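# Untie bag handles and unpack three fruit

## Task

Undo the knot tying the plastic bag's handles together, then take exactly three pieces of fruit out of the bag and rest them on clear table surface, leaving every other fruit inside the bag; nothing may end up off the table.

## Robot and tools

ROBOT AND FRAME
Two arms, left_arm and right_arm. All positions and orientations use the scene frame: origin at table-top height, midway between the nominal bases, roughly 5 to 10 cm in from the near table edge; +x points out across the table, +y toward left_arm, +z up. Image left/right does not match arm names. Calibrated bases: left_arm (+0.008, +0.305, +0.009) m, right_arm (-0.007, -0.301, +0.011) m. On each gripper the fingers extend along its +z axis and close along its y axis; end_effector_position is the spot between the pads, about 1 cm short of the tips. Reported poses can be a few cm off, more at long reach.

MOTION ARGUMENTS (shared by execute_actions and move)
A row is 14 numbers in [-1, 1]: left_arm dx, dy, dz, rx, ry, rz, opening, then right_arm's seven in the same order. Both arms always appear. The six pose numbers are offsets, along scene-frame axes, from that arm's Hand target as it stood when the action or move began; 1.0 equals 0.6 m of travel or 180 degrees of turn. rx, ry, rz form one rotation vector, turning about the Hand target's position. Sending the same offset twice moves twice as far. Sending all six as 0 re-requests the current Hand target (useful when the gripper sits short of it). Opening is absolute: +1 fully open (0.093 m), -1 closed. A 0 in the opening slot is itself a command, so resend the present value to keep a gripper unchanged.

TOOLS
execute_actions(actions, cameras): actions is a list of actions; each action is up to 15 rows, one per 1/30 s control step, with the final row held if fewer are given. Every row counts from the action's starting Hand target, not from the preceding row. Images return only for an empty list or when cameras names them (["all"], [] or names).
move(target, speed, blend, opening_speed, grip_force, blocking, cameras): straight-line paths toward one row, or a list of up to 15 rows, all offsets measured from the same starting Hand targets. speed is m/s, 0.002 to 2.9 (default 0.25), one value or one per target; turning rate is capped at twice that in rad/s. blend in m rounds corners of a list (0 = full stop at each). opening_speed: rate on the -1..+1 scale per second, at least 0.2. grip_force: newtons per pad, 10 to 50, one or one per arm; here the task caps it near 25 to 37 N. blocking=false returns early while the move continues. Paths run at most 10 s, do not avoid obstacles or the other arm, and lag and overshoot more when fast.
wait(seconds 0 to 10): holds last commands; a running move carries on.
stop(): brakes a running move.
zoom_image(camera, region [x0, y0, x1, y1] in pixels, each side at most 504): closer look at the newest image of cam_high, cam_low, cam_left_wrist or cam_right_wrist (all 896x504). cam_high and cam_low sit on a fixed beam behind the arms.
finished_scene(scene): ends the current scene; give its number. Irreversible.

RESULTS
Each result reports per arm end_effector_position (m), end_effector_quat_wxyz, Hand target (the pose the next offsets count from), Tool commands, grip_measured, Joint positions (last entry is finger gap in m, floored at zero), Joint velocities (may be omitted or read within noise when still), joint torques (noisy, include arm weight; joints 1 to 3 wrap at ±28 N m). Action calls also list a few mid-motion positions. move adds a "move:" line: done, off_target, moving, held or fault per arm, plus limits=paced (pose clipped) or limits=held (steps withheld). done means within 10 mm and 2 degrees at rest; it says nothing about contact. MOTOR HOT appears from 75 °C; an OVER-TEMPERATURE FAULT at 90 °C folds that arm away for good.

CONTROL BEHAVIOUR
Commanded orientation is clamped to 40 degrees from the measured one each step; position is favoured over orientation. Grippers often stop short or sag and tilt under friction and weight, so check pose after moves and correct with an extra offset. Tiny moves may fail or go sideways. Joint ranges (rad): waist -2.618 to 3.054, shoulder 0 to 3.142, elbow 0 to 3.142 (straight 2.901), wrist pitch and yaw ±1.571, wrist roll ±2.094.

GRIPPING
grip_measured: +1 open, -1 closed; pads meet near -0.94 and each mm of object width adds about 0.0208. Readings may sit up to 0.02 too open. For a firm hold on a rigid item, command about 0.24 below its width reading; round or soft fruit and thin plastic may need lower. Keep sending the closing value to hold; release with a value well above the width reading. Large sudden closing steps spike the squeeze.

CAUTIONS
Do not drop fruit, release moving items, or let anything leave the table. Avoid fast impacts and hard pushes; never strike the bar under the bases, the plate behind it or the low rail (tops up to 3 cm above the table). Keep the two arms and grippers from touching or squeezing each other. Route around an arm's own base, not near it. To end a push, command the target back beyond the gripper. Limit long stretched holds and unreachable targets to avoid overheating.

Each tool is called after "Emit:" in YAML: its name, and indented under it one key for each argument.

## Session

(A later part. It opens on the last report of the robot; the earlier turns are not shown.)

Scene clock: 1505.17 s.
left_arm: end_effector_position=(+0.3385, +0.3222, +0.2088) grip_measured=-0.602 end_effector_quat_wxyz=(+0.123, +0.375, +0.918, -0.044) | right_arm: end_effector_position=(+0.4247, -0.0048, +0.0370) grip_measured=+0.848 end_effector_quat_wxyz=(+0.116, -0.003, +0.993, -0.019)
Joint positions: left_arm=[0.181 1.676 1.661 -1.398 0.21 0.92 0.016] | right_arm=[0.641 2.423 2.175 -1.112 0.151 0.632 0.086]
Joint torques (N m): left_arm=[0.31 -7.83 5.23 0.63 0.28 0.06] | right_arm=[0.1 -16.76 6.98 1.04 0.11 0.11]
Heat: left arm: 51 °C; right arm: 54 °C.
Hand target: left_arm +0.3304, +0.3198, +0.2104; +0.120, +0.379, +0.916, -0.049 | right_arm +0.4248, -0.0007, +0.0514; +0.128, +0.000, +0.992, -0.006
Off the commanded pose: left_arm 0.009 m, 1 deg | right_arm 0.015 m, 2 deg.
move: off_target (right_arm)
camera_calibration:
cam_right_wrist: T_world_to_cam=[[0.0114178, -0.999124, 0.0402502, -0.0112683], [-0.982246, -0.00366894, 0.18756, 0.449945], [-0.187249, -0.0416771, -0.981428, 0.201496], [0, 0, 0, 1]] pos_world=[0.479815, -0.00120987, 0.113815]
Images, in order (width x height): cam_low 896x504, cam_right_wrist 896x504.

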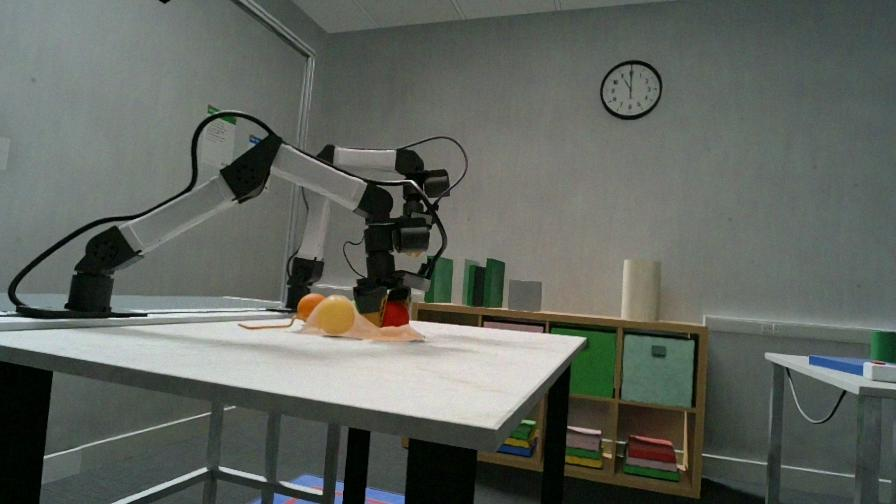

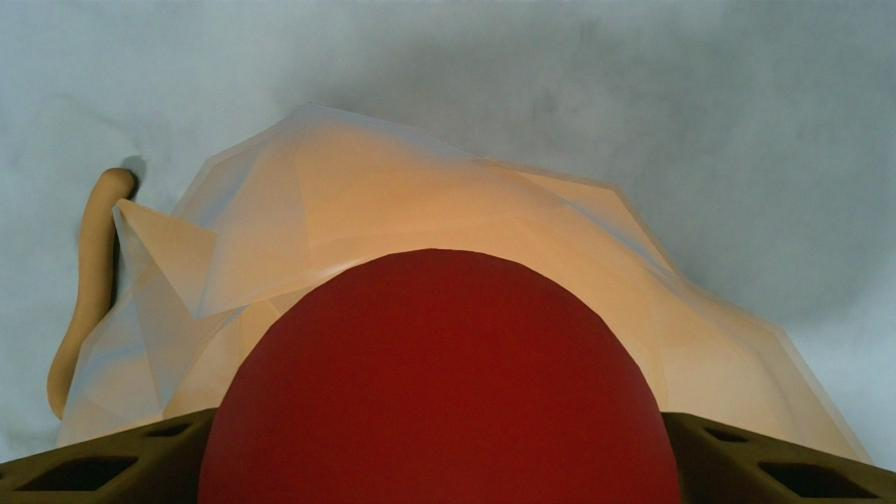

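Emit:
move:
  target: [0,0,0,0,0,0,-0.6,0,0,0.03,0,0,0,0.85]
  speed: 0.06
  cameras: ["cam_right_wrist"]

Scene clock: 1513.40 s.
left_arm: end_effector_position=(+0.3385, +0.3222, +0.2088) grip_measured=-0.602 end_effector_quat_wxyz=(+0.123, +0.375, +0.918, -0.044) | right_arm: end_effector_position=(+0.4222, -0.0066, +0.0396) grip_measured=+0.848 end_effector_quat_wxyz=(+0.110, -0.004, +0.994, -0.023)
Joint positions: left_arm=[0.181 1.676 1.661 -1.398 0.21 0.92 0.016] | right_arm=[0.641 2.423 2.187 -1.138 0.151 0.632 0.086]
Joint torques (N m): left_arm=[0.36 -7.87 5.16 0.63 0.29 0.07] | right_arm=[0.16 -17.13 11.84 0.62 0.11 0.11]
Heat: left arm: 51 °C; right arm: 54 °C.
Hand target: left_arm +0.3304, +0.3198, +0.2104; +0.120, +0.379, +0.916, -0.049 | right_arm +0.4248, -0.0007, +0.0694; +0.128, +0.000, +0.992, -0.006
Off the commanded pose: left_arm 0.009 m, 1 deg | right_arm 0.030 m, 3 deg.
move: off_target (right_arm)
camera_calibration:
cam_right_wrist: T_world_to_cam=[[0.0116178, -0.998759, 0.0484368, -0.0135735], [-0.980123, -0.00178009, 0.198381, 0.445739], [-0.198049, -0.0497788, -0.978927, 0.207881], [0, 0, 0, 1]] pos_world=[0.478208, -0.00241512, 0.115731]
Images, in order (width x height): cam_right_wrist 896x504.

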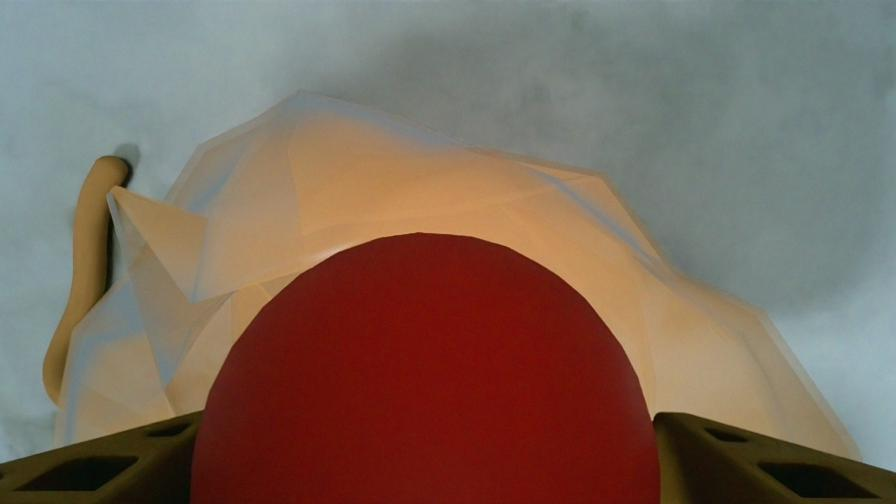

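Emit:
move:
  target: [0,0,0,0,0,0,-0.6,0.006,0.005,0.025,0,0,0,0.85]
  speed: 0.06

Scene clock: 1519.53 s.
left_arm: end_effector_position=(+0.3385, +0.3222, +0.2088) grip_measured=-0.602 end_effector_quat_wxyz=(+0.123, +0.375, +0.918, -0.044) | right_arm: end_effector_position=(+0.4287, -0.0008, +0.0751) grip_measured=+0.848 end_effector_quat_wxyz=(+0.126, -0.002, +0.992, -0.011)
Joint positions: left_arm=[0.181 1.676 1.661 -1.398 0.21 0.92 0.016] | right_arm=[0.641 2.423 2.321 -1.232 0.151 0.632 0.086]
Joint torques (N m): left_arm=[0.36 -7.86 5.14 0.63 0.3 0.06] | right_arm=[0.13 -13.2 11.81 0.74 0.07 0.08]
Heat: left arm: 51 °C; right arm: 55 °C.
Hand target: left_arm +0.3304, +0.3198, +0.2104; +0.120, +0.379, +0.916, -0.049 | right_arm +0.4283, +0.0022, +0.0843; +0.128, +0.000, +0.992, -0.006
Off the commanded pose: left_arm 0.009 m, 1 deg | right_arm 0.010 m, 1 deg.
move: done

Emit:
move:
  target: [0,0,0,0,0,0,-0.6,-0.006,-0.004,-0.03,0,0,0,0.85]
  speed: 0.06
  cameras: ["cam_right_wrist"]

Scene clock: 1527.63 s.
left_arm: end_effector_position=(+0.3385, +0.3222, +0.2088) grip_measured=-0.602 end_effector_quat_wxyz=(+0.123, +0.375, +0.918, -0.044) | right_arm: end_effector_position=(+0.4250, -0.0041, +0.0528) grip_measured=+0.848 end_effector_quat_wxyz=(+0.116, -0.003, +0.993, -0.019)
Joint positions: left_arm=[0.181 1.676 1.661 -1.398 0.21 0.92 0.016] | right_arm=[0.641 2.423 2.237 -1.174 0.151 0.632 0.086]
Joint torques (N m): left_arm=[0.36 -7.87 5.16 0.62 0.29 0.08] | right_arm=[0.25 -16.51 6.95 1.08 0.08 0.1]
Heat: left arm: 51 °C; right arm: 55 °C.
Hand target: left_arm +0.3304, +0.3198, +0.2104; +0.120, +0.379, +0.916, -0.049 | right_arm +0.4247, -0.0002, +0.0664; +0.128, +0.000, +0.992, -0.006
Off the commanded pose: left_arm 0.009 m, 1 deg | right_arm 0.014 m, 2 deg.
move: off_target (right_arm)
camera_calibration:
cam_right_wrist: T_world_to_cam=[[0.0110166, -0.999162, 0.0394145, -0.0110101], [-0.982422, -0.00346936, 0.186643, 0.447464], [-0.18635, -0.0407778, -0.981637, 0.216777], [0, 0, 0, 1]] pos_world=[0.480116, -0.000608817, 0.129714]
Images, in order (width x height): cam_right_wrist 896x504.

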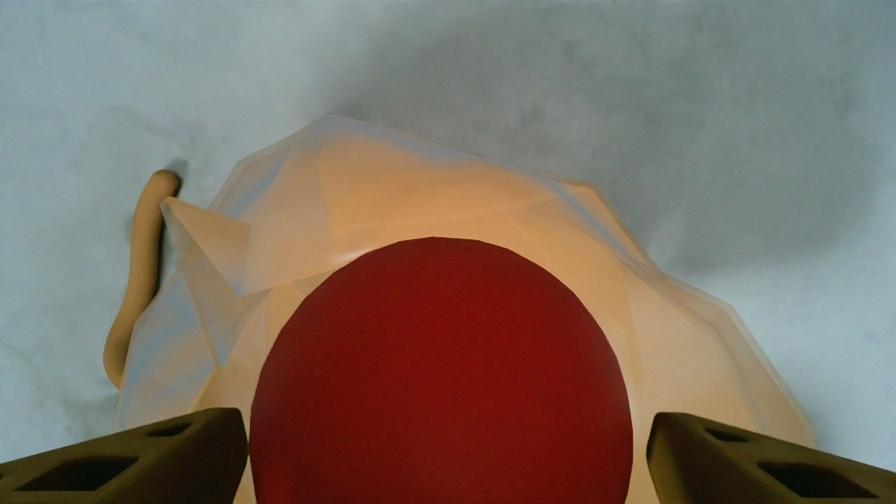

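Emit:
move:
  target: [0,0,0,0,0,0,-0.6,-0.004,0,0,0,0,0,0.0]
  opening_speed: 0.5
  cameras: ["cam_right_wrist"]

Scene clock: 1534.50 s.
left_arm: end_effector_position=(+0.3385, +0.3222, +0.2088) grip_measured=-0.602 end_effector_quat_wxyz=(+0.123, +0.375, +0.918, -0.044) | right_arm: end_effector_position=(+0.4220, -0.0046, +0.0473) grip_measured=+0.294 end_effector_quat_wxyz=(+0.111, -0.003, +0.994, -0.022)
Joint positions: left_arm=[0.181 1.676 1.661 -1.398 0.21 0.92 0.016] | right_arm=[0.644 2.423 2.217 -1.165 0.151 0.635 0.059]
Joint torques (N m): left_arm=[0.31 -7.84 5.19 0.65 0.3 0.08] | right_arm=[0.17 -17.47 6.87 1.07 0.11 0.1]
Heat: left arm: 51 °C; right arm: 55 °C.
Hand target: left_arm +0.3304, +0.3198, +0.2104; +0.120, +0.379, +0.916, -0.049 | right_arm +0.4223, -0.0001, +0.0663; +0.128, +0.000, +0.992, -0.006
Off the commanded pose: left_arm 0.009 m, 1 deg | right_arm 0.020 m, 3 deg.
move: off_target (right_arm)
camera_calibration:
cam_right_wrist: T_world_to_cam=[[0.0112062, -0.998898, 0.0455662, -0.0115998], [-0.98067, -0.00207659, 0.195656, 0.444384], [-0.195346, -0.046878, -0.979613, 0.214416], [0, 0, 0, 1]] pos_world=[0.47781, -0.000612812, 0.123627]
Images, in order (width x height): cam_right_wrist 896x504.

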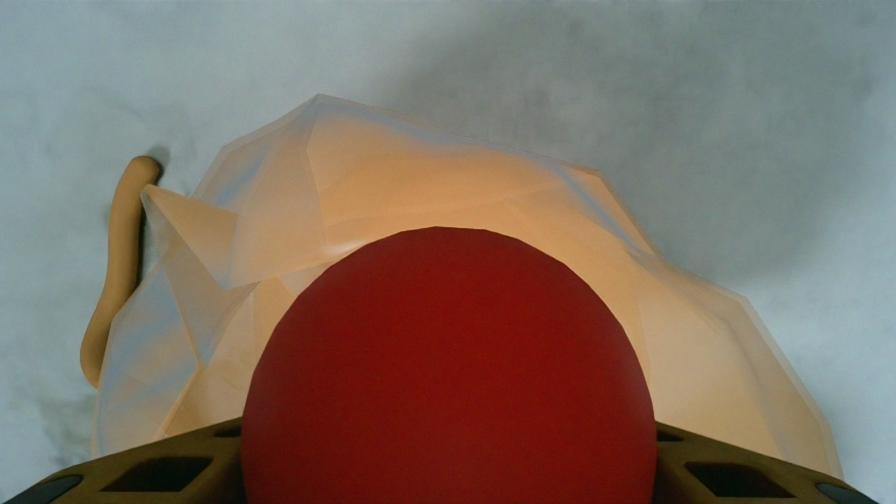

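Emit:
move:
  target: [0,0,0,0,0,0,-0.6,0,0,0.16,0,0,0,0.0]
  speed: 0.07
  cameras: ["cam_right_wrist","cam_low"]

Emit:
zoom_image:
  camera: "cam_low"
  region: [290, 230, 440, 350]

Scene clock: 1542.93 s.
left_arm: end_effector_position=(+0.3385, +0.3222, +0.2088) grip_measured=-0.602 end_effector_quat_wxyz=(+0.123, +0.375, +0.918, -0.044) | right_arm: end_effector_position=(+0.4234, -0.0009, +0.1571) grip_measured=+0.294 end_effector_quat_wxyz=(+0.147, +0.000, +0.989, +0.006)
Joint positions: left_arm=[0.181 1.676 1.661 -1.398 0.21 0.92 0.016] | right_arm=[0.644 2.484 2.765 -1.561 0.151 0.635 0.059]
Joint torques (N m): left_arm=[0.32 -7.9 5.16 0.65 0.3 0.07] | right_arm=[0.02 -12.29 11 0.89 0.14 -0.03]
Heat: left arm: 51 °C; right arm: 55 °C.
Hand target: left_arm +0.3304, +0.3198, +0.2104; +0.120, +0.379, +0.916, -0.049 | right_arm +0.4223, -0.0001, +0.1624; +0.128, +0.000, +0.992, -0.006
Off the commanded pose: left_arm 0.009 m, 1 deg | right_arm 0.005 m, 3 deg.
joint sent to its limit (right arm) — joint 4 (wrist pitch), lower limit. The joint targets are off in orientation, not in position.
move: off_target (right_arm)
camera_calibration:
cam_right_wrist: T_world_to_cam=[[0.0115707, -0.999892, -0.00903617, -0.00460752], [-0.992235, -0.0126003, 0.123737, 0.440392], [-0.123837, 0.00753429, -0.992274, 0.294232], [0, 0, 0, 1]] pos_world=[0.473462, -0.0012748, 0.237425]
Images, in order (width x height): cam_low 896x504, cam_right_wrist 896x504.

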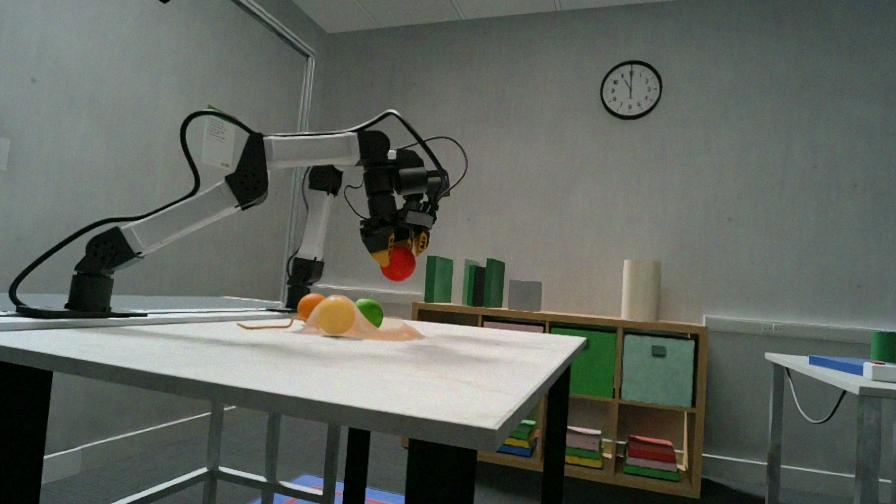

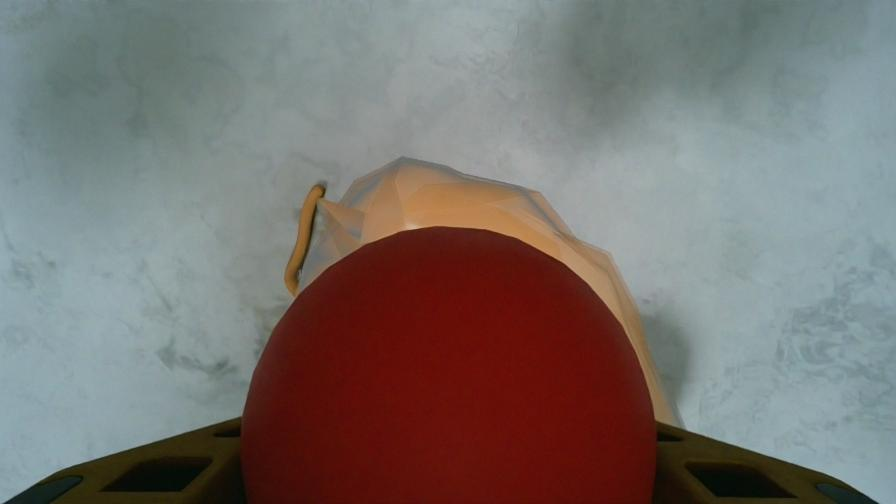

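Scaled by 3.360 from the camera's 896x504 image, which has a finer 1280x720 frame.

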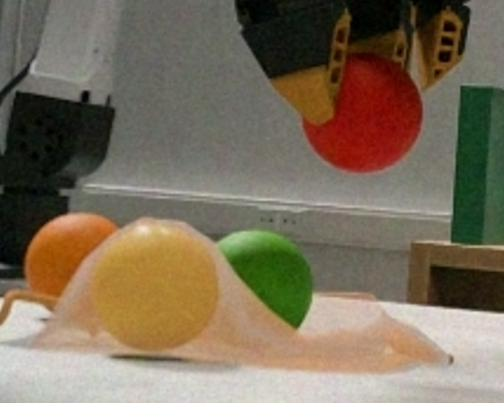

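Emit:
move:
  target:
    - [0,0,0,0,0,0,-0.6,-0.07,-0.34,0,0,0,0,0.0]
    - [0,0,0,0,0,0,-0.6,-0.07,-0.34,-0.15,0,0,0,0.0]
  speed: [0.15,0.07]
  blend: [0.02,0]
  cameras: ["cam_right_wrist","cam_low"]

Emit:
zoom_image:
  camera: "cam_low"
  region: [290, 260, 480, 390]

Scene clock: 1558.20 s.
left_arm: end_effector_position=(+0.3385, +0.3222, +0.2088) grip_measured=-0.602 end_effector_quat_wxyz=(+0.123, +0.375, +0.918, -0.044) | right_arm: end_effector_position=(+0.3802, -0.2053, +0.0754) grip_measured=+0.294 end_effector_quat_wxyz=(+0.127, +0.002, +0.992, -0.010)
Joint positions: left_arm=[0.181 1.676 1.661 -1.398 0.21 0.92 0.016] | right_arm=[0.249 1.818 1.345 -0.822 0.05 0.26 0.059]
Joint torques (N m): left_arm=[0.35 -7.88 5.15 0.65 0.3 0.07] | right_arm=[-0.18 -8.62 7.15 1.34 -0.01 -0.07]
Heat: left arm: 51 °C; right arm: 54 °C.
Hand target: left_arm +0.3304, +0.3198, +0.2104; +0.120, +0.379, +0.916, -0.049 | right_arm +0.3802, -0.2042, +0.0723; +0.128, +0.000, +0.992, -0.006
Off the commanded pose: left_arm 0.009 m, 1 deg | right_arm 0.003 m, 1 deg.
move: done
camera_calibration:
cam_right_wrist: T_world_to_cam=[[0.00274085, -0.999765, 0.0215265, -0.208131], [-0.986216, 0.000858983, 0.165463, 0.40253], [-0.165443, -0.0216833, -0.985981, 0.218672], [0, 0, 0, 1]] pos_world=[0.433729, -0.203686, 0.153483]
Images, in order (width x height): cam_low 896x504, cam_right_wrist 896x504.

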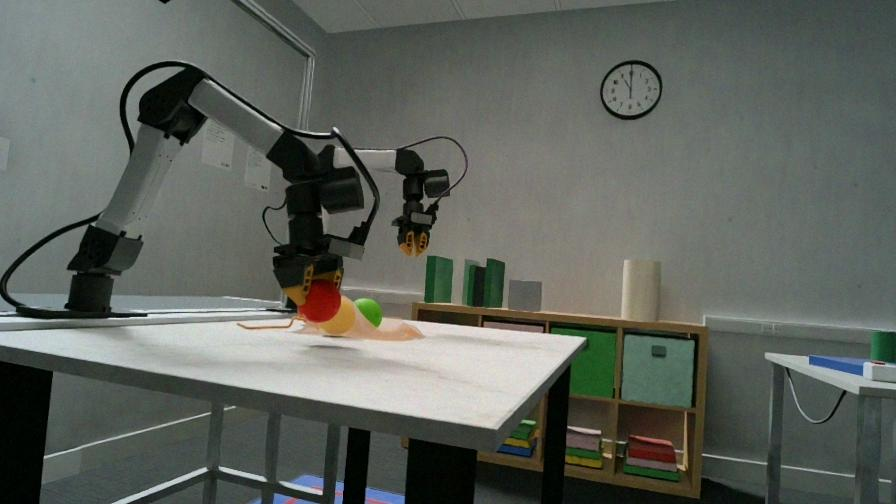

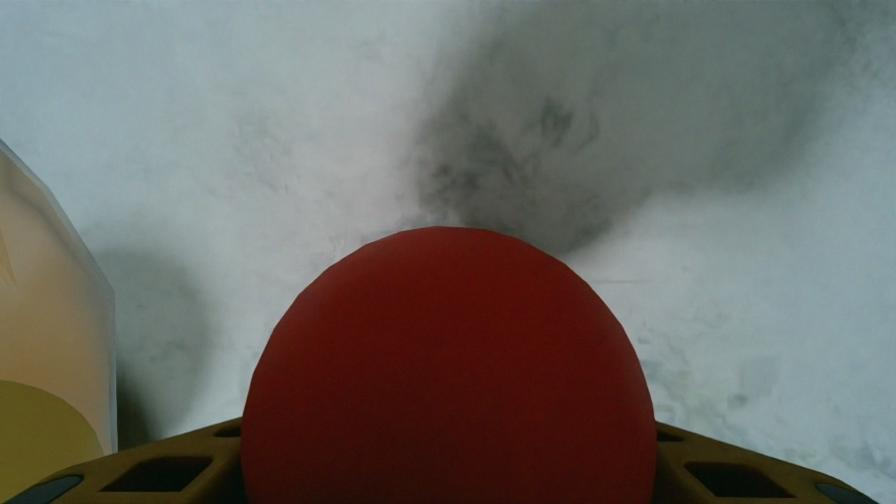

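Scaled by 2.653 from the camera's 896x504 image, which has a finer 1280x720 frame.

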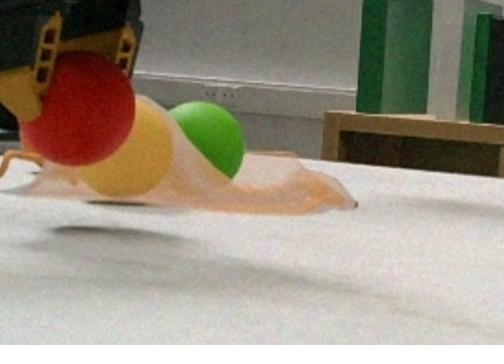

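Emit:
move:
  target: [0,0,0,0,0,0,-0.6,0,0,-0.03,0,0,0,0.0]
  speed: 0.04

Emit:
move:
  target: [0,0,0,0,0,0,-0.6,0,0,-0.009,0,0,0,0.0]
  speed: 0.03

Emit:
move:
  target: [0,0,0,0,0,0,-0.6,0,0,-0.007,0,0,0,0.0]
  speed: 0.03
  cameras: ["cam_low"]

Emit:
zoom_image:
  camera: "cam_low"
  region: [270, 260, 400, 370]

Scene clock: 1571.33 s.
left_arm: end_effector_position=(+0.3385, +0.3222, +0.2088) grip_measured=-0.602 end_effector_quat_wxyz=(+0.123, +0.375, +0.918, -0.044) | right_arm: end_effector_position=(+0.3810, -0.2057, +0.0611) grip_measured=+0.294 end_effector_quat_wxyz=(+0.131, +0.002, +0.991, -0.009)
Joint positions: left_arm=[0.181 1.676 1.661 -1.398 0.21 0.92 0.016] | right_arm=[0.249 1.828 1.297 -0.754 0.05 0.26 0.059]
Joint torques (N m): left_arm=[0.34 -7.86 5.23 0.61 0.29 0.09] | right_arm=[-0.14 -7.71 7.3 1.34 -0.02 -0.02]
Heat: left arm: 51 °C; right arm: 53 °C.
Hand target: left_arm +0.3304, +0.3198, +0.2104; +0.120, +0.379, +0.916, -0.049 | right_arm +0.3803, -0.2042, +0.0544; +0.128, +0.000, +0.992, -0.006
Off the commanded pose: left_arm 0.009 m, 1 deg | right_arm 0.007 m, 1 deg.
move: done

Scene clock: 1572.27 s.
left_arm: end_effector_position=(+0.3385, +0.3222, +0.2088) grip_measured=-0.602 end_effector_quat_wxyz=(+0.123, +0.375, +0.918, -0.044) | right_arm: end_effector_position=(+0.3813, -0.2058, +0.0561) grip_measured=+0.294 end_effector_quat_wxyz=(+0.132, +0.002, +0.991, -0.009)
Joint positions: left_arm=[0.181 1.676 1.661 -1.398 0.21 0.92 0.016] | right_arm=[0.249 1.834 1.285 -0.734 0.05 0.26 0.059]
Joint torques (N m): left_arm=[0.36 -7.8 5.16 0.64 0.32 0.07] | right_arm=[0.02 -7.64 7.15 1.35 0 -0.04]
Heat: left arm: 51 °C; right arm: 53 °C.
Hand target: left_arm +0.3304, +0.3198, +0.2104; +0.120, +0.379, +0.916, -0.049 | right_arm +0.3803, -0.2042, +0.0490; +0.128, +0.000, +0.992, -0.006
Off the commanded pose: left_arm 0.009 m, 1 deg | right_arm 0.007 m, 1 deg.
move: done

Scene clock: 1573.20 s.
left_arm: end_effector_position=(+0.3385, +0.3222, +0.2088) grip_measured=-0.602 end_effector_quat_wxyz=(+0.123, +0.375, +0.918, -0.044) | right_arm: end_effector_position=(+0.3813, -0.2059, +0.0519) grip_measured=+0.294 end_effector_quat_wxyz=(+0.132, +0.002, +0.991, -0.009)
Joint positions: left_arm=[0.181 1.676 1.661 -1.398 0.21 0.92 0.016] | right_arm=[0.249 1.84 1.274 -0.718 0.05 0.26 0.059]
Joint torques (N m): left_arm=[0.36 -7.86 5.19 0.64 0.3 0.06] | right_arm=[-0.1 -7.64 7.13 1.34 0 0]
Heat: left arm: 51 °C; right arm: 53 °C.
Hand target: left_arm +0.3304, +0.3198, +0.2104; +0.120, +0.379, +0.916, -0.049 | right_arm +0.3802, -0.2042, +0.0447; +0.128, +0.000, +0.992, -0.006
Off the commanded pose: left_arm 0.009 m, 1 deg | right_arm 0.007 m, 1 deg.
move: done
Images, in order (width x height): cam_low 896x504.

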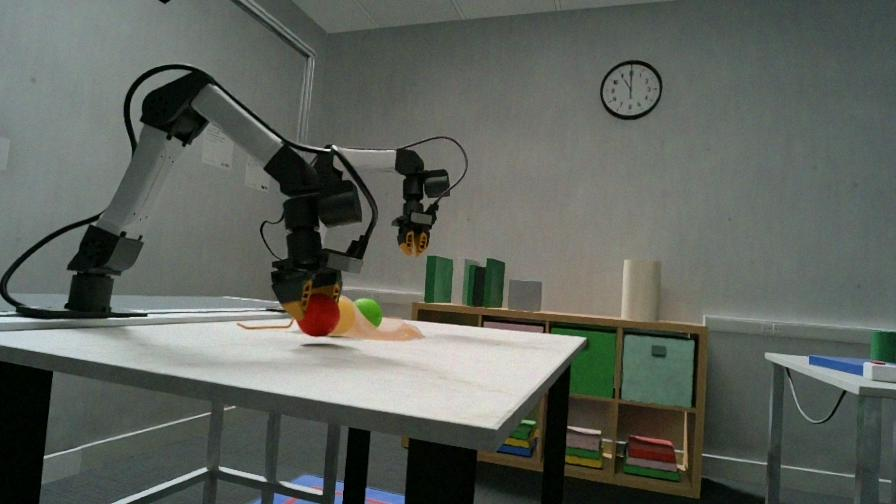

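Scaled by 3.877 from the camera's 896x504 image, which has a finer 1280x720 frame.

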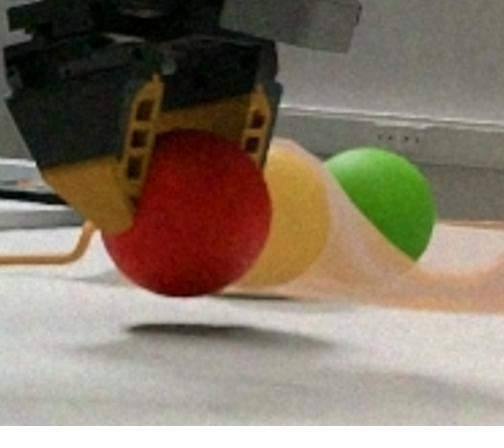

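Emit:
move:
  target: [0,0,0,0,0,0,-0.6,0,0,-0.012,0,0,0,0.0]
  speed: 0.03

Emit:
move:
  target: [0,0,0,0,0,0,-0.6,0,0,-0.007,0,0,0,0.0]
  speed: 0.03

Emit:
move:
  target: [0,0,0,0,0,0,-0.6,0,0,-0.005,0,0,0,0.0]
  speed: 0.03
  cameras: ["cam_low"]

Emit:
zoom_image:
  camera: "cam_low"
  region: [270, 260, 400, 370]

Scene clock: 1589.30 s.
left_arm: end_effector_position=(+0.3385, +0.3222, +0.2088) grip_measured=-0.602 end_effector_quat_wxyz=(+0.123, +0.375, +0.918, -0.044) | right_arm: end_effector_position=(+0.3817, -0.2061, +0.0448) grip_measured=+0.294 end_effector_quat_wxyz=(+0.132, +0.002, +0.991, -0.009)
Joint positions: left_arm=[0.181 1.676 1.661 -1.398 0.21 0.92 0.016] | right_arm=[0.249 1.851 1.258 -0.691 0.05 0.26 0.059]
Joint torques (N m): left_arm=[0.39 -7.83 5.18 0.63 0.29 0.08] | right_arm=[0.06 -7.73 6.89 1.35 -0.01 0.02]
Heat: left arm: 51 °C; right arm: 53 °C.
Hand target: left_arm +0.3304, +0.3198, +0.2104; +0.120, +0.379, +0.916, -0.049 | right_arm +0.3803, -0.2042, +0.0375; +0.128, +0.000, +0.992, -0.006
Off the commanded pose: left_arm 0.009 m, 1 deg | right_arm 0.008 m, 1 deg.
move: done

Scene clock: 1590.10 s.
left_arm: end_effector_position=(+0.3385, +0.3222, +0.2088) grip_measured=-0.602 end_effector_quat_wxyz=(+0.123, +0.375, +0.918, -0.044) | right_arm: end_effector_position=(+0.3821, -0.2061, +0.0412) grip_measured=+0.294 end_effector_quat_wxyz=(+0.133, +0.002, +0.991, -0.008)
Joint positions: left_arm=[0.181 1.676 1.661 -1.398 0.21 0.92 0.016] | right_arm=[0.249 1.856 1.25 -0.675 0.05 0.26 0.059]
Joint torques (N m): left_arm=[0.32 -7.79 5.12 0.64 0.3 0.07] | right_arm=[0.01 -7.77 6.91 1.36 0.01 0.05]
Heat: left arm: 51 °C; right arm: 53 °C.
Hand target: left_arm +0.3304, +0.3198, +0.2104; +0.120, +0.379, +0.916, -0.049 | right_arm +0.3804, -0.2042, +0.0334; +0.128, +0.000, +0.992, -0.006
Off the commanded pose: left_arm 0.009 m, 1 deg | right_arm 0.008 m, 1 deg.
move: done

Scene clock: 1590.93 s.
left_arm: end_effector_position=(+0.3385, +0.3222, +0.2088) grip_measured=-0.602 end_effector_quat_wxyz=(+0.123, +0.375, +0.918, -0.044) | right_arm: end_effector_position=(+0.3844, -0.2055, +0.0418) grip_measured=+0.294 end_effector_quat_wxyz=(+0.138, +0.002, +0.990, -0.007)
Joint positions: left_arm=[0.181 1.676 1.661 -1.398 0.21 0.92 0.016] | right_arm=[0.249 1.856 1.25 -0.665 0.05 0.26 0.059]
Joint torques (N m): left_arm=[0.32 -7.87 5.2 0.63 0.29 0.06] | right_arm=[0.02 -7.24 6.17 1.34 0 -0.01]
Heat: left arm: 51 °C; right arm: 53 °C.
Hand target: left_arm +0.3304, +0.3198, +0.2104; +0.120, +0.379, +0.916, -0.049 | right_arm +0.3803, -0.2042, +0.0304; +0.128, +0.000, +0.992, -0.006
Off the commanded pose: left_arm 0.009 m, 1 deg | right_arm 0.012 m, 1 deg.
move: off_target (right_arm)
Images, in order (width x height): cam_low 896x504.

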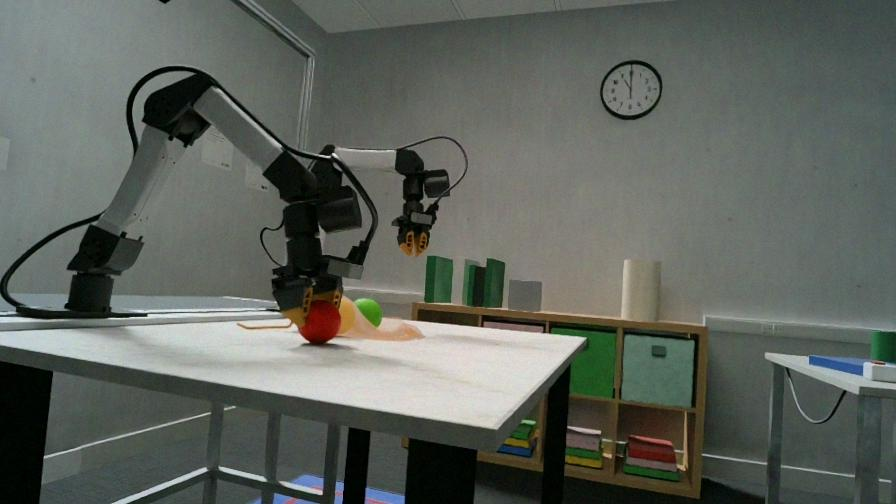

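Scaled by 3.877 from the camera's 896x504 image, which has a finer 1280x720 frame.

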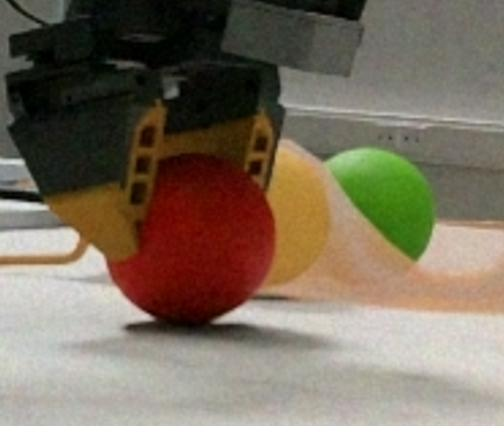

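Contact (z stalled, torque reduced). Release gently, and go view the green.

Emit:
move:
  target:
    - [0,0,0,0,0,0,-0.6,0.004,0,0.012,0,0,0,0.0]
    - [0,0,0,0,0,0,-0.6,0.004,0,0.012,0,0,0,0.85]
  speed: 0.03
  opening_speed: 0.3
  cameras: ["cam_right_wrist"]

Scene clock: 1598.90 s.
left_arm: end_effector_position=(+0.3385, +0.3222, +0.2088) grip_measured=-0.602 end_effector_quat_wxyz=(+0.123, +0.375, +0.918, -0.044) | right_arm: end_effector_position=(+0.3845, -0.2054, +0.0418) grip_measured=+0.848 end_effector_quat_wxyz=(+0.138, +0.002, +0.990, -0.007)
Joint positions: left_arm=[0.181 1.676 1.661 -1.398 0.21 0.92 0.016] | right_arm=[0.249 1.856 1.25 -0.664 0.05 0.26 0.086]
Joint torques (N m): left_arm=[0.38 -7.86 5.19 0.65 0.31 0.07] | right_arm=[-0.09 -7.54 8.96 1.08 -0.02 -0.04]
Heat: left arm: 51 °C; right arm: 53 °C.
Hand target: left_arm +0.3304, +0.3198, +0.2104; +0.120, +0.379, +0.916, -0.049 | right_arm +0.3827, -0.2042, +0.0376; +0.128, +0.000, +0.992, -0.006
Off the commanded pose: left_arm 0.009 m, 1 deg | right_arm 0.005 m, 1 deg.
move: done
camera_calibration:
cam_right_wrist: T_world_to_cam=[[0.00309334, -0.999874, 0.0156003, -0.207396], [-0.98974, -0.000832745, 0.142879, 0.414191], [-0.142848, -0.0158823, -0.989617, 0.178955], [0, 0, 0, 1]] pos_world=[0.436146, -0.204183, 0.121153]
Images, in order (width x height): cam_right_wrist 896x504.

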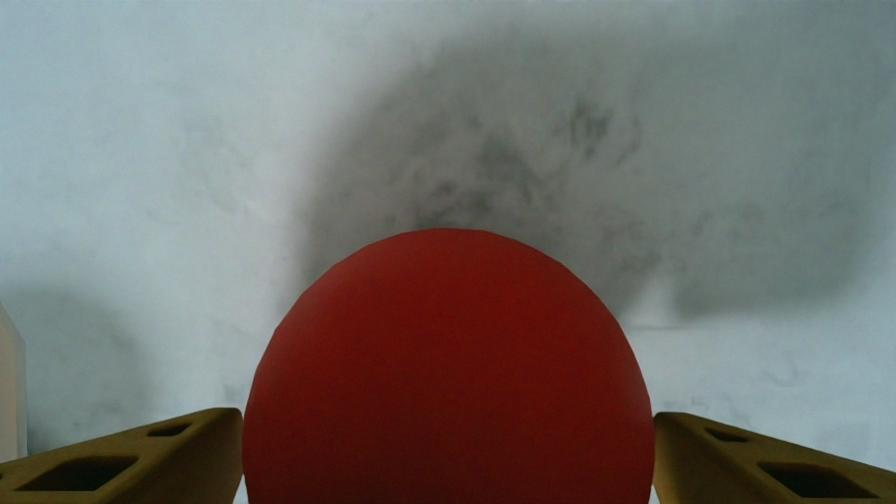

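Emit:
move:
  target:
    - [0,0,0,0,0,0,-0.6,0,0,0.25,0,0,0,0.85]
    - [0,0,0,0,0,0,-0.6,-0.07,0.33,0.26,0,-0.04,0,0.85]
  speed: [0.1,0.18]
  blend: [0.02,0]
  cameras: ["cam_right_wrist","cam_low"]

Scene clock: 1609.60 s.
left_arm: end_effector_position=(+0.3385, +0.3222, +0.2088) grip_measured=-0.602 end_effector_quat_wxyz=(+0.123, +0.375, +0.918, -0.044) | right_arm: end_effector_position=(+0.3377, -0.0048, +0.1894) grip_measured=+0.848 end_effector_quat_wxyz=(+0.187, -0.006, +0.982, +0.000)
Joint positions: left_arm=[0.181 1.676 1.661 -1.398 0.21 0.92 0.016] | right_arm=[0.79 1.988 2.029 -1.294 0.254 0.753 0.086]
Joint torques (N m): left_arm=[0.39 -7.8 5.2 0.64 0.3 0.06] | right_arm=[-0.25 -8.73 11.85 0.87 0.37 0.07]
Heat: left arm: 51 °C; right arm: 54 °C.
Hand target: left_arm +0.3304, +0.3198, +0.2104; +0.120, +0.379, +0.916, -0.049 | right_arm +0.3407, -0.0061, +0.1935; +0.190, +0.000, +0.982, -0.006
Off the commanded pose: left_arm 0.009 m, 1 deg | right_arm 0.005 m, 1 deg.
move: done
camera_calibration:
cam_right_wrist: T_world_to_cam=[[0.0208894, -0.999766, 0.00563518, -0.0130026], [-0.998803, -0.0206193, 0.0443533, 0.368674], [-0.0442267, -0.00655495, -0.999, 0.29], [0, 0, 0, 1]] pos_world=[0.38133, -0.00349685, 0.273431]
Images, in order (width x height): cam_low 896x504, cam_right_wrist 896x504.

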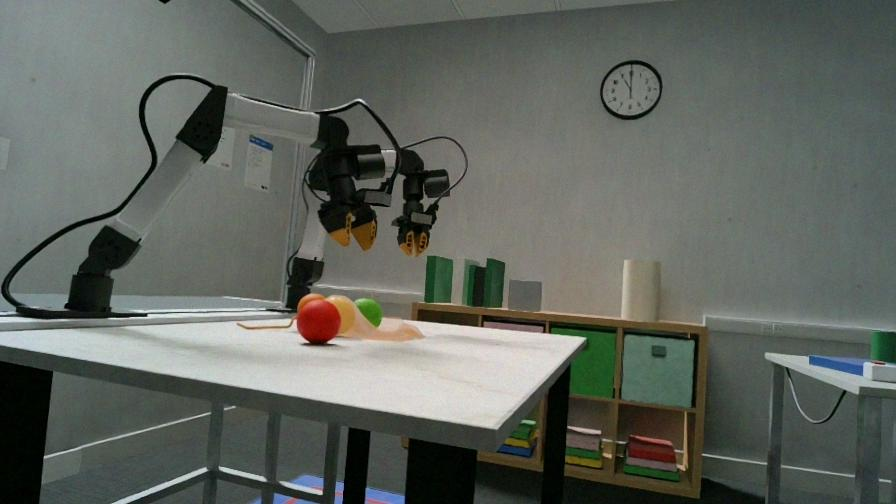

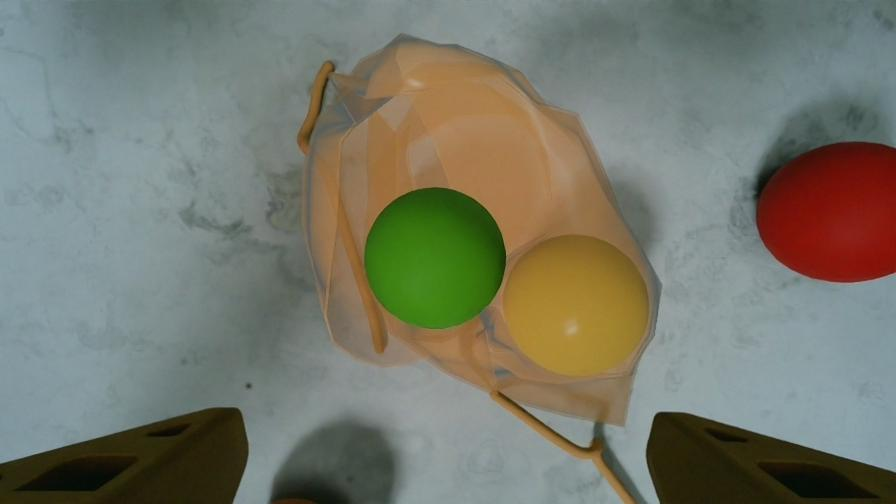

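Emit:
move:
  target: [0,0,0,0,0,0,-0.6,0.0445,0.008,-0.14,-0.0205,0.0357,0.3947,0.85]
  speed: 0.15
  cameras: ["cam_right_wrist"]

Scene clock: 1635.73 s.
left_arm: end_effector_position=(+0.3385, +0.3222, +0.2088) grip_measured=-0.602 end_effector_quat_wxyz=(+0.123, +0.375, +0.918, -0.044) | right_arm: end_effector_position=(+0.3638, -0.0005, +0.1071) grip_measured=+0.848 end_effector_quat_wxyz=(+0.109, -0.576, +0.807, +0.072)
Joint positions: left_arm=[0.181 1.676 1.661 -1.398 0.21 0.92 0.016] | right_arm=[0.612 2.111 1.913 -1.105 -0.162 -0.599 0.086]
Joint torques (N m): left_arm=[0.31 -7.83 5.16 0.64 0.29 0.07] | right_arm=[-0.9 -9.63 12.15 0.83 -0.22 -0.07]
Heat: left arm: 51 °C; right arm: 56 °C.
Hand target: left_arm +0.3304, +0.3198, +0.2104; +0.120, +0.379, +0.916, -0.049 | right_arm +0.3675, -0.0013, +0.1096; +0.107, -0.576, +0.807, +0.076
Off the commanded pose: left_arm 0.009 m, 1 deg | right_arm 0.004 m, 1 deg.
move: done
camera_calibration:
cam_right_wrist: T_world_to_cam=[[0.948144, -0.317611, 0.0120634, -0.346449], [-0.315449, -0.93569, 0.158038, 0.137186], [-0.038907, -0.153648, -0.987359, 0.205774], [0, 0, 0, 1]] pos_world=[0.379765, 0.049944, 0.185672]
Images, in order (width x height): cam_right_wrist 896x504.

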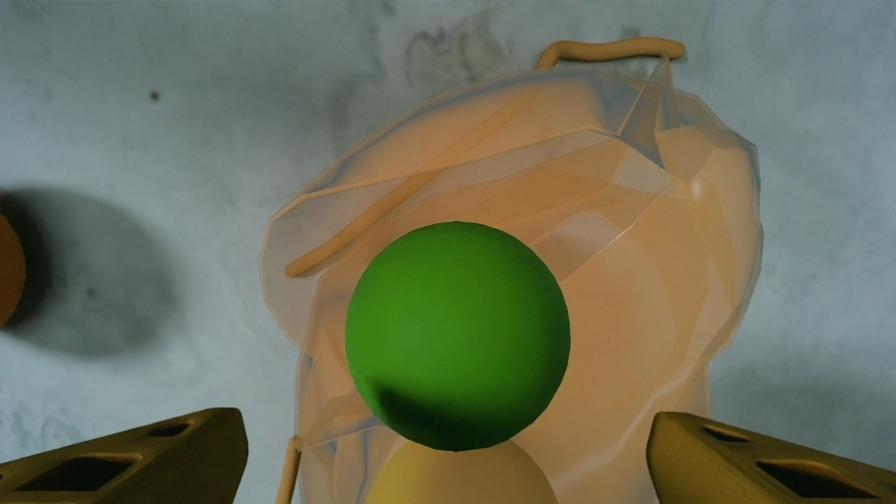

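Emit:
move:
  target: [0,0,0,0,0,0,-0.6,0.005,-0.006,-0.07,0,0,0,0.85]
  speed: 0.08

Scene clock: 1647.33 s.
left_arm: end_effector_position=(+0.3385, +0.3222, +0.2088) grip_measured=-0.602 end_effector_quat_wxyz=(+0.123, +0.375, +0.918, -0.044) | right_arm: end_effector_position=(+0.3687, -0.0022, +0.0752) grip_measured=+0.848 end_effector_quat_wxyz=(+0.110, -0.577, +0.806, +0.072)
Joint positions: left_arm=[0.181 1.676 1.661 -1.398 0.21 0.92 0.016] | right_arm=[0.604 2.132 1.818 -0.988 -0.164 -0.608 0.086]
Joint torques (N m): left_arm=[0.36 -7.91 5.09 0.63 0.3 0.07] | right_arm=[-0.92 -10.25 7.28 1.26 -0.24 -0.09]
Heat: left arm: 51 °C; right arm: 56 °C.
Hand target: left_arm +0.3304, +0.3198, +0.2104; +0.120, +0.379, +0.916, -0.049 | right_arm +0.3704, -0.0050, +0.0675; +0.106, -0.576, +0.807, +0.076
Off the commanded pose: left_arm 0.009 m, 1 deg | right_arm 0.008 m, 1 deg.
move: done

Emit:
move:
  target: [0,0,0,0,0,0,-0.6,-0.002,-0.004,-0.032,0,0,0,0.85]
  speed: 0.05
  cameras: ["cam_right_wrist"]

Scene clock: 1655.20 s.
left_arm: end_effector_position=(+0.3385, +0.3222, +0.2088) grip_measured=-0.602 end_effector_quat_wxyz=(+0.123, +0.375, +0.918, -0.044) | right_arm: end_effector_position=(+0.3680, -0.0030, +0.0587) grip_measured=+0.848 end_effector_quat_wxyz=(+0.113, -0.577, +0.805, +0.072)
Joint positions: left_arm=[0.181 1.676 1.661 -1.398 0.21 0.92 0.016] | right_arm=[0.604 2.132 1.75 -0.914 -0.165 -0.61 0.086]
Joint torques (N m): left_arm=[0.28 -7.82 5.14 0.63 0.3 0.06] | right_arm=[-1.13 -9.89 7.06 1.24 -0.21 -0.1]
Heat: left arm: 51 °C; right arm: 55 °C.
Hand target: left_arm +0.3304, +0.3198, +0.2104; +0.120, +0.379, +0.916, -0.049 | right_arm +0.3692, -0.0074, +0.0483; +0.106, -0.576, +0.807, +0.076
Off the commanded pose: left_arm 0.009 m, 1 deg | right_arm 0.011 m, 1 deg.
move: off_target (right_arm)
camera_calibration:
cam_right_wrist: T_world_to_cam=[[0.949111, -0.314446, 0.0176716, -0.351408], [-0.313422, -0.937535, 0.150978, 0.143466], [-0.0309068, -0.148834, -0.988379, 0.154813], [0, 0, 0, 1]] pos_world=[0.383275, 0.0470468, 0.137564]
Images, in order (width x height): cam_right_wrist 896x504.

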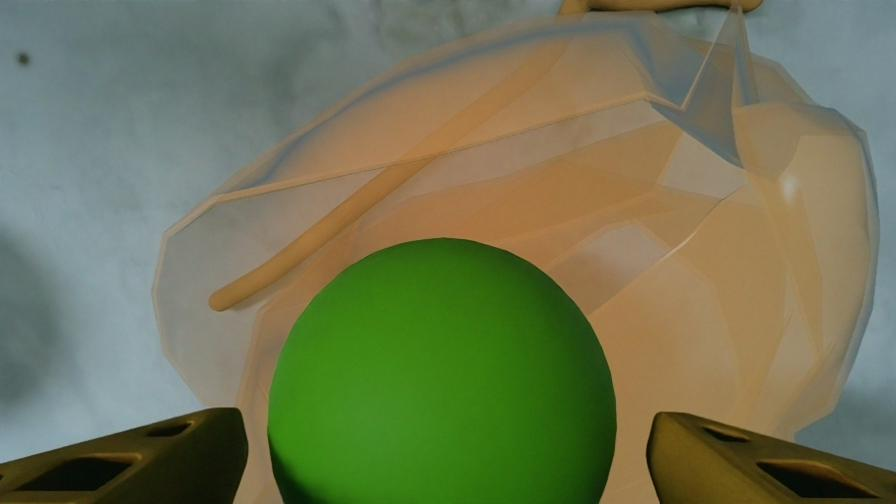

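Emit:
move:
  target: [0,0,0,0,0,0,-0.6,0,0,0,0,0,0,0.0]
  opening_speed: 0.5
  cameras: ["cam_right_wrist"]

Scene clock: 1663.53 s.
left_arm: end_effector_position=(+0.3385, +0.3222, +0.2088) grip_measured=-0.602 end_effector_quat_wxyz=(+0.123, +0.375, +0.918, -0.044) | right_arm: end_effector_position=(+0.3681, -0.0029, +0.0587) grip_measured=+0.182 end_effector_quat_wxyz=(+0.114, -0.578, +0.805, +0.072)
Joint positions: left_arm=[0.181 1.676 1.661 -1.398 0.21 0.92 0.016] | right_arm=[0.604 2.132 1.75 -0.914 -0.165 -0.611 0.054]
Joint torques (N m): left_arm=[0.38 -7.84 5.16 0.62 0.31 0.07] | right_arm=[-1.03 -9.92 7.15 1.24 -0.21 -0.06]
Heat: left arm: 51 °C; right arm: 54 °C.
Hand target: left_arm +0.3304, +0.3198, +0.2104; +0.120, +0.379, +0.916, -0.049 | right_arm +0.3692, -0.0074, +0.0483; +0.106, -0.576, +0.807, +0.076
Off the commanded pose: left_arm 0.009 m, 1 deg | right_arm 0.011 m, 1 deg.
move: off_target (right_arm)
camera_calibration:
cam_right_wrist: T_world_to_cam=[[0.949226, -0.314081, 0.0179646, -0.35148], [-0.313131, -0.937768, 0.150135, 0.143561], [-0.0303079, -0.148137, -0.988502, 0.154681], [0, 0, 0, 1]] pos_world=[0.383276, 0.0471473, 0.137663]
Images, in order (width x height): cam_right_wrist 896x504.

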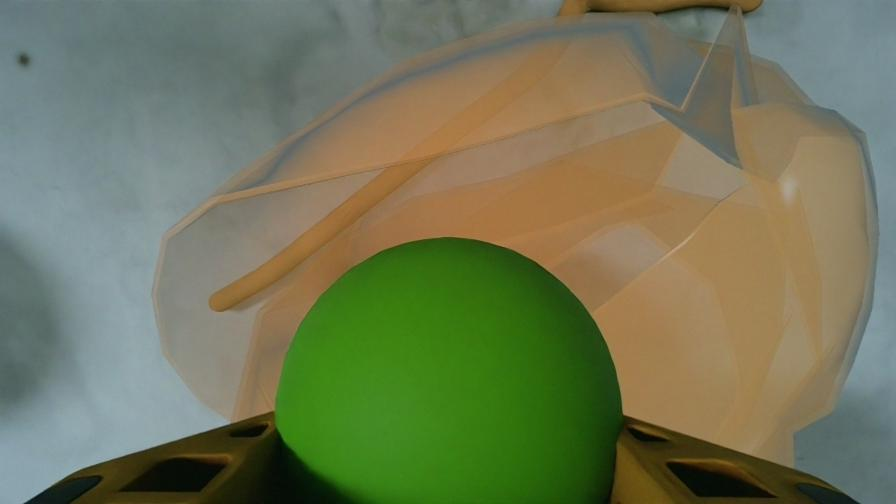

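Emit:
move:
  target: [0,0,0,0,0,0,-0.6,0,0,0.17,0,0,0,0.0]
  speed: 0.07
  cameras: ["cam_right_wrist","cam_low"]

Emit:
zoom_image:
  camera: "cam_low"
  region: [280, 240, 440, 360]

Scene clock: 1670.30 s.
left_arm: end_effector_position=(+0.3385, +0.3222, +0.2088) grip_measured=-0.602 end_effector_quat_wxyz=(+0.123, +0.375, +0.918, -0.044) | right_arm: end_effector_position=(+0.3657, -0.0062, +0.1435) grip_measured=+0.182 end_effector_quat_wxyz=(+0.103, -0.576, +0.808, +0.072)
Joint positions: left_arm=[0.181 1.676 1.661 -1.398 0.21 0.92 0.016] | right_arm=[0.597 2.132 2.092 -1.279 -0.166 -0.615 0.054]
Joint torques (N m): left_arm=[0.36 -7.86 5.15 0.63 0.3 0.07] | right_arm=[-0.94 -10.51 12.01 0.81 -0.23 -0.09]
Heat: left arm: 51 °C; right arm: 54 °C.
Hand target: left_arm +0.3304, +0.3198, +0.2104; +0.120, +0.379, +0.916, -0.049 | right_arm +0.3692, -0.0074, +0.1503; +0.106, -0.576, +0.807, +0.076
Off the commanded pose: left_arm 0.009 m, 1 deg | right_arm 0.008 m, 1 deg.
move: done
camera_calibration:
cam_right_wrist: T_world_to_cam=[[0.948448, -0.316897, 0.00484258, -0.3497], [-0.313153, -0.934671, 0.168301, 0.124433], [-0.0488078, -0.161141, -0.985724, 0.244219], [0, 0, 0, 1]] pos_world=[0.382559, 0.0448383, 0.221484]
Images, in order (width x height): cam_low 896x504, cam_right_wrist 896x504.

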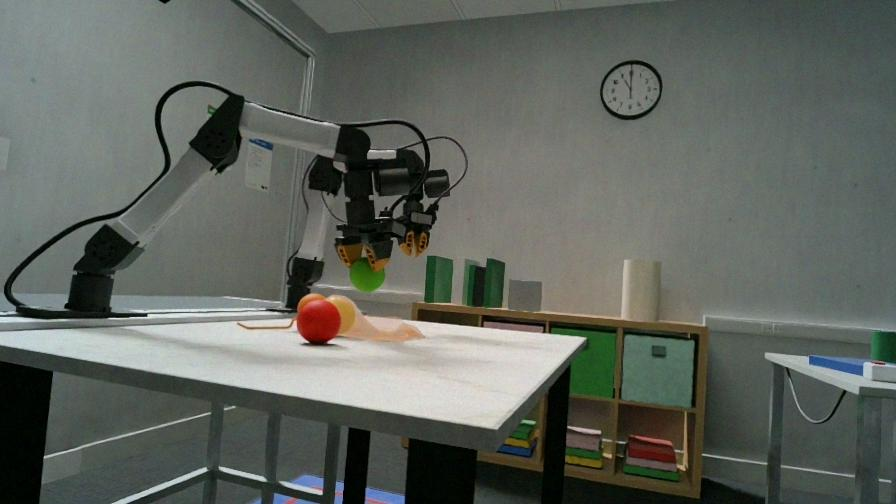

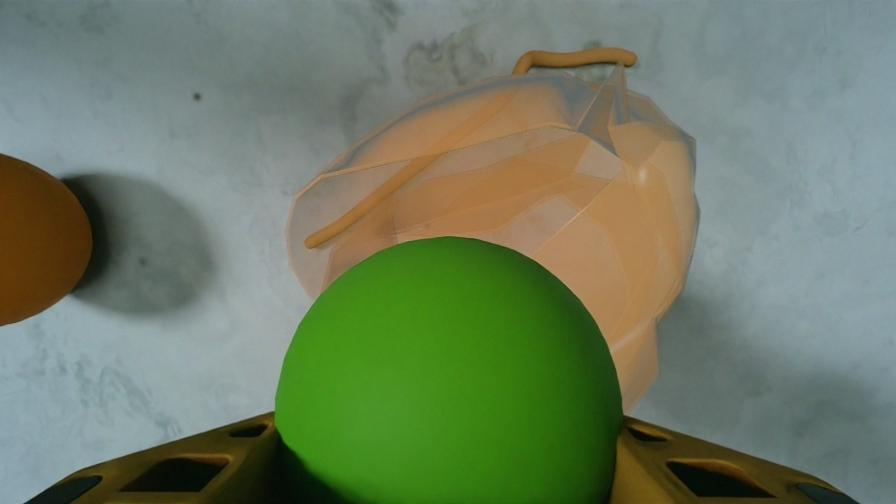

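Scaled by 3.150 from the camera's 896x504 image, which has a finer 1280x720 frame.

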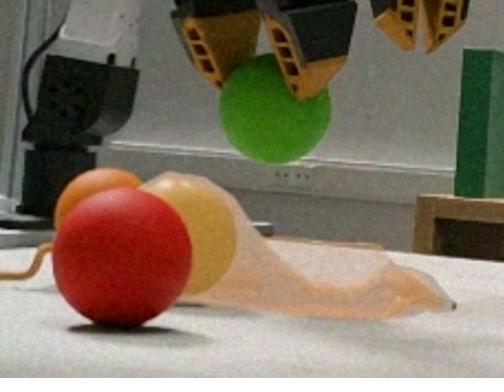

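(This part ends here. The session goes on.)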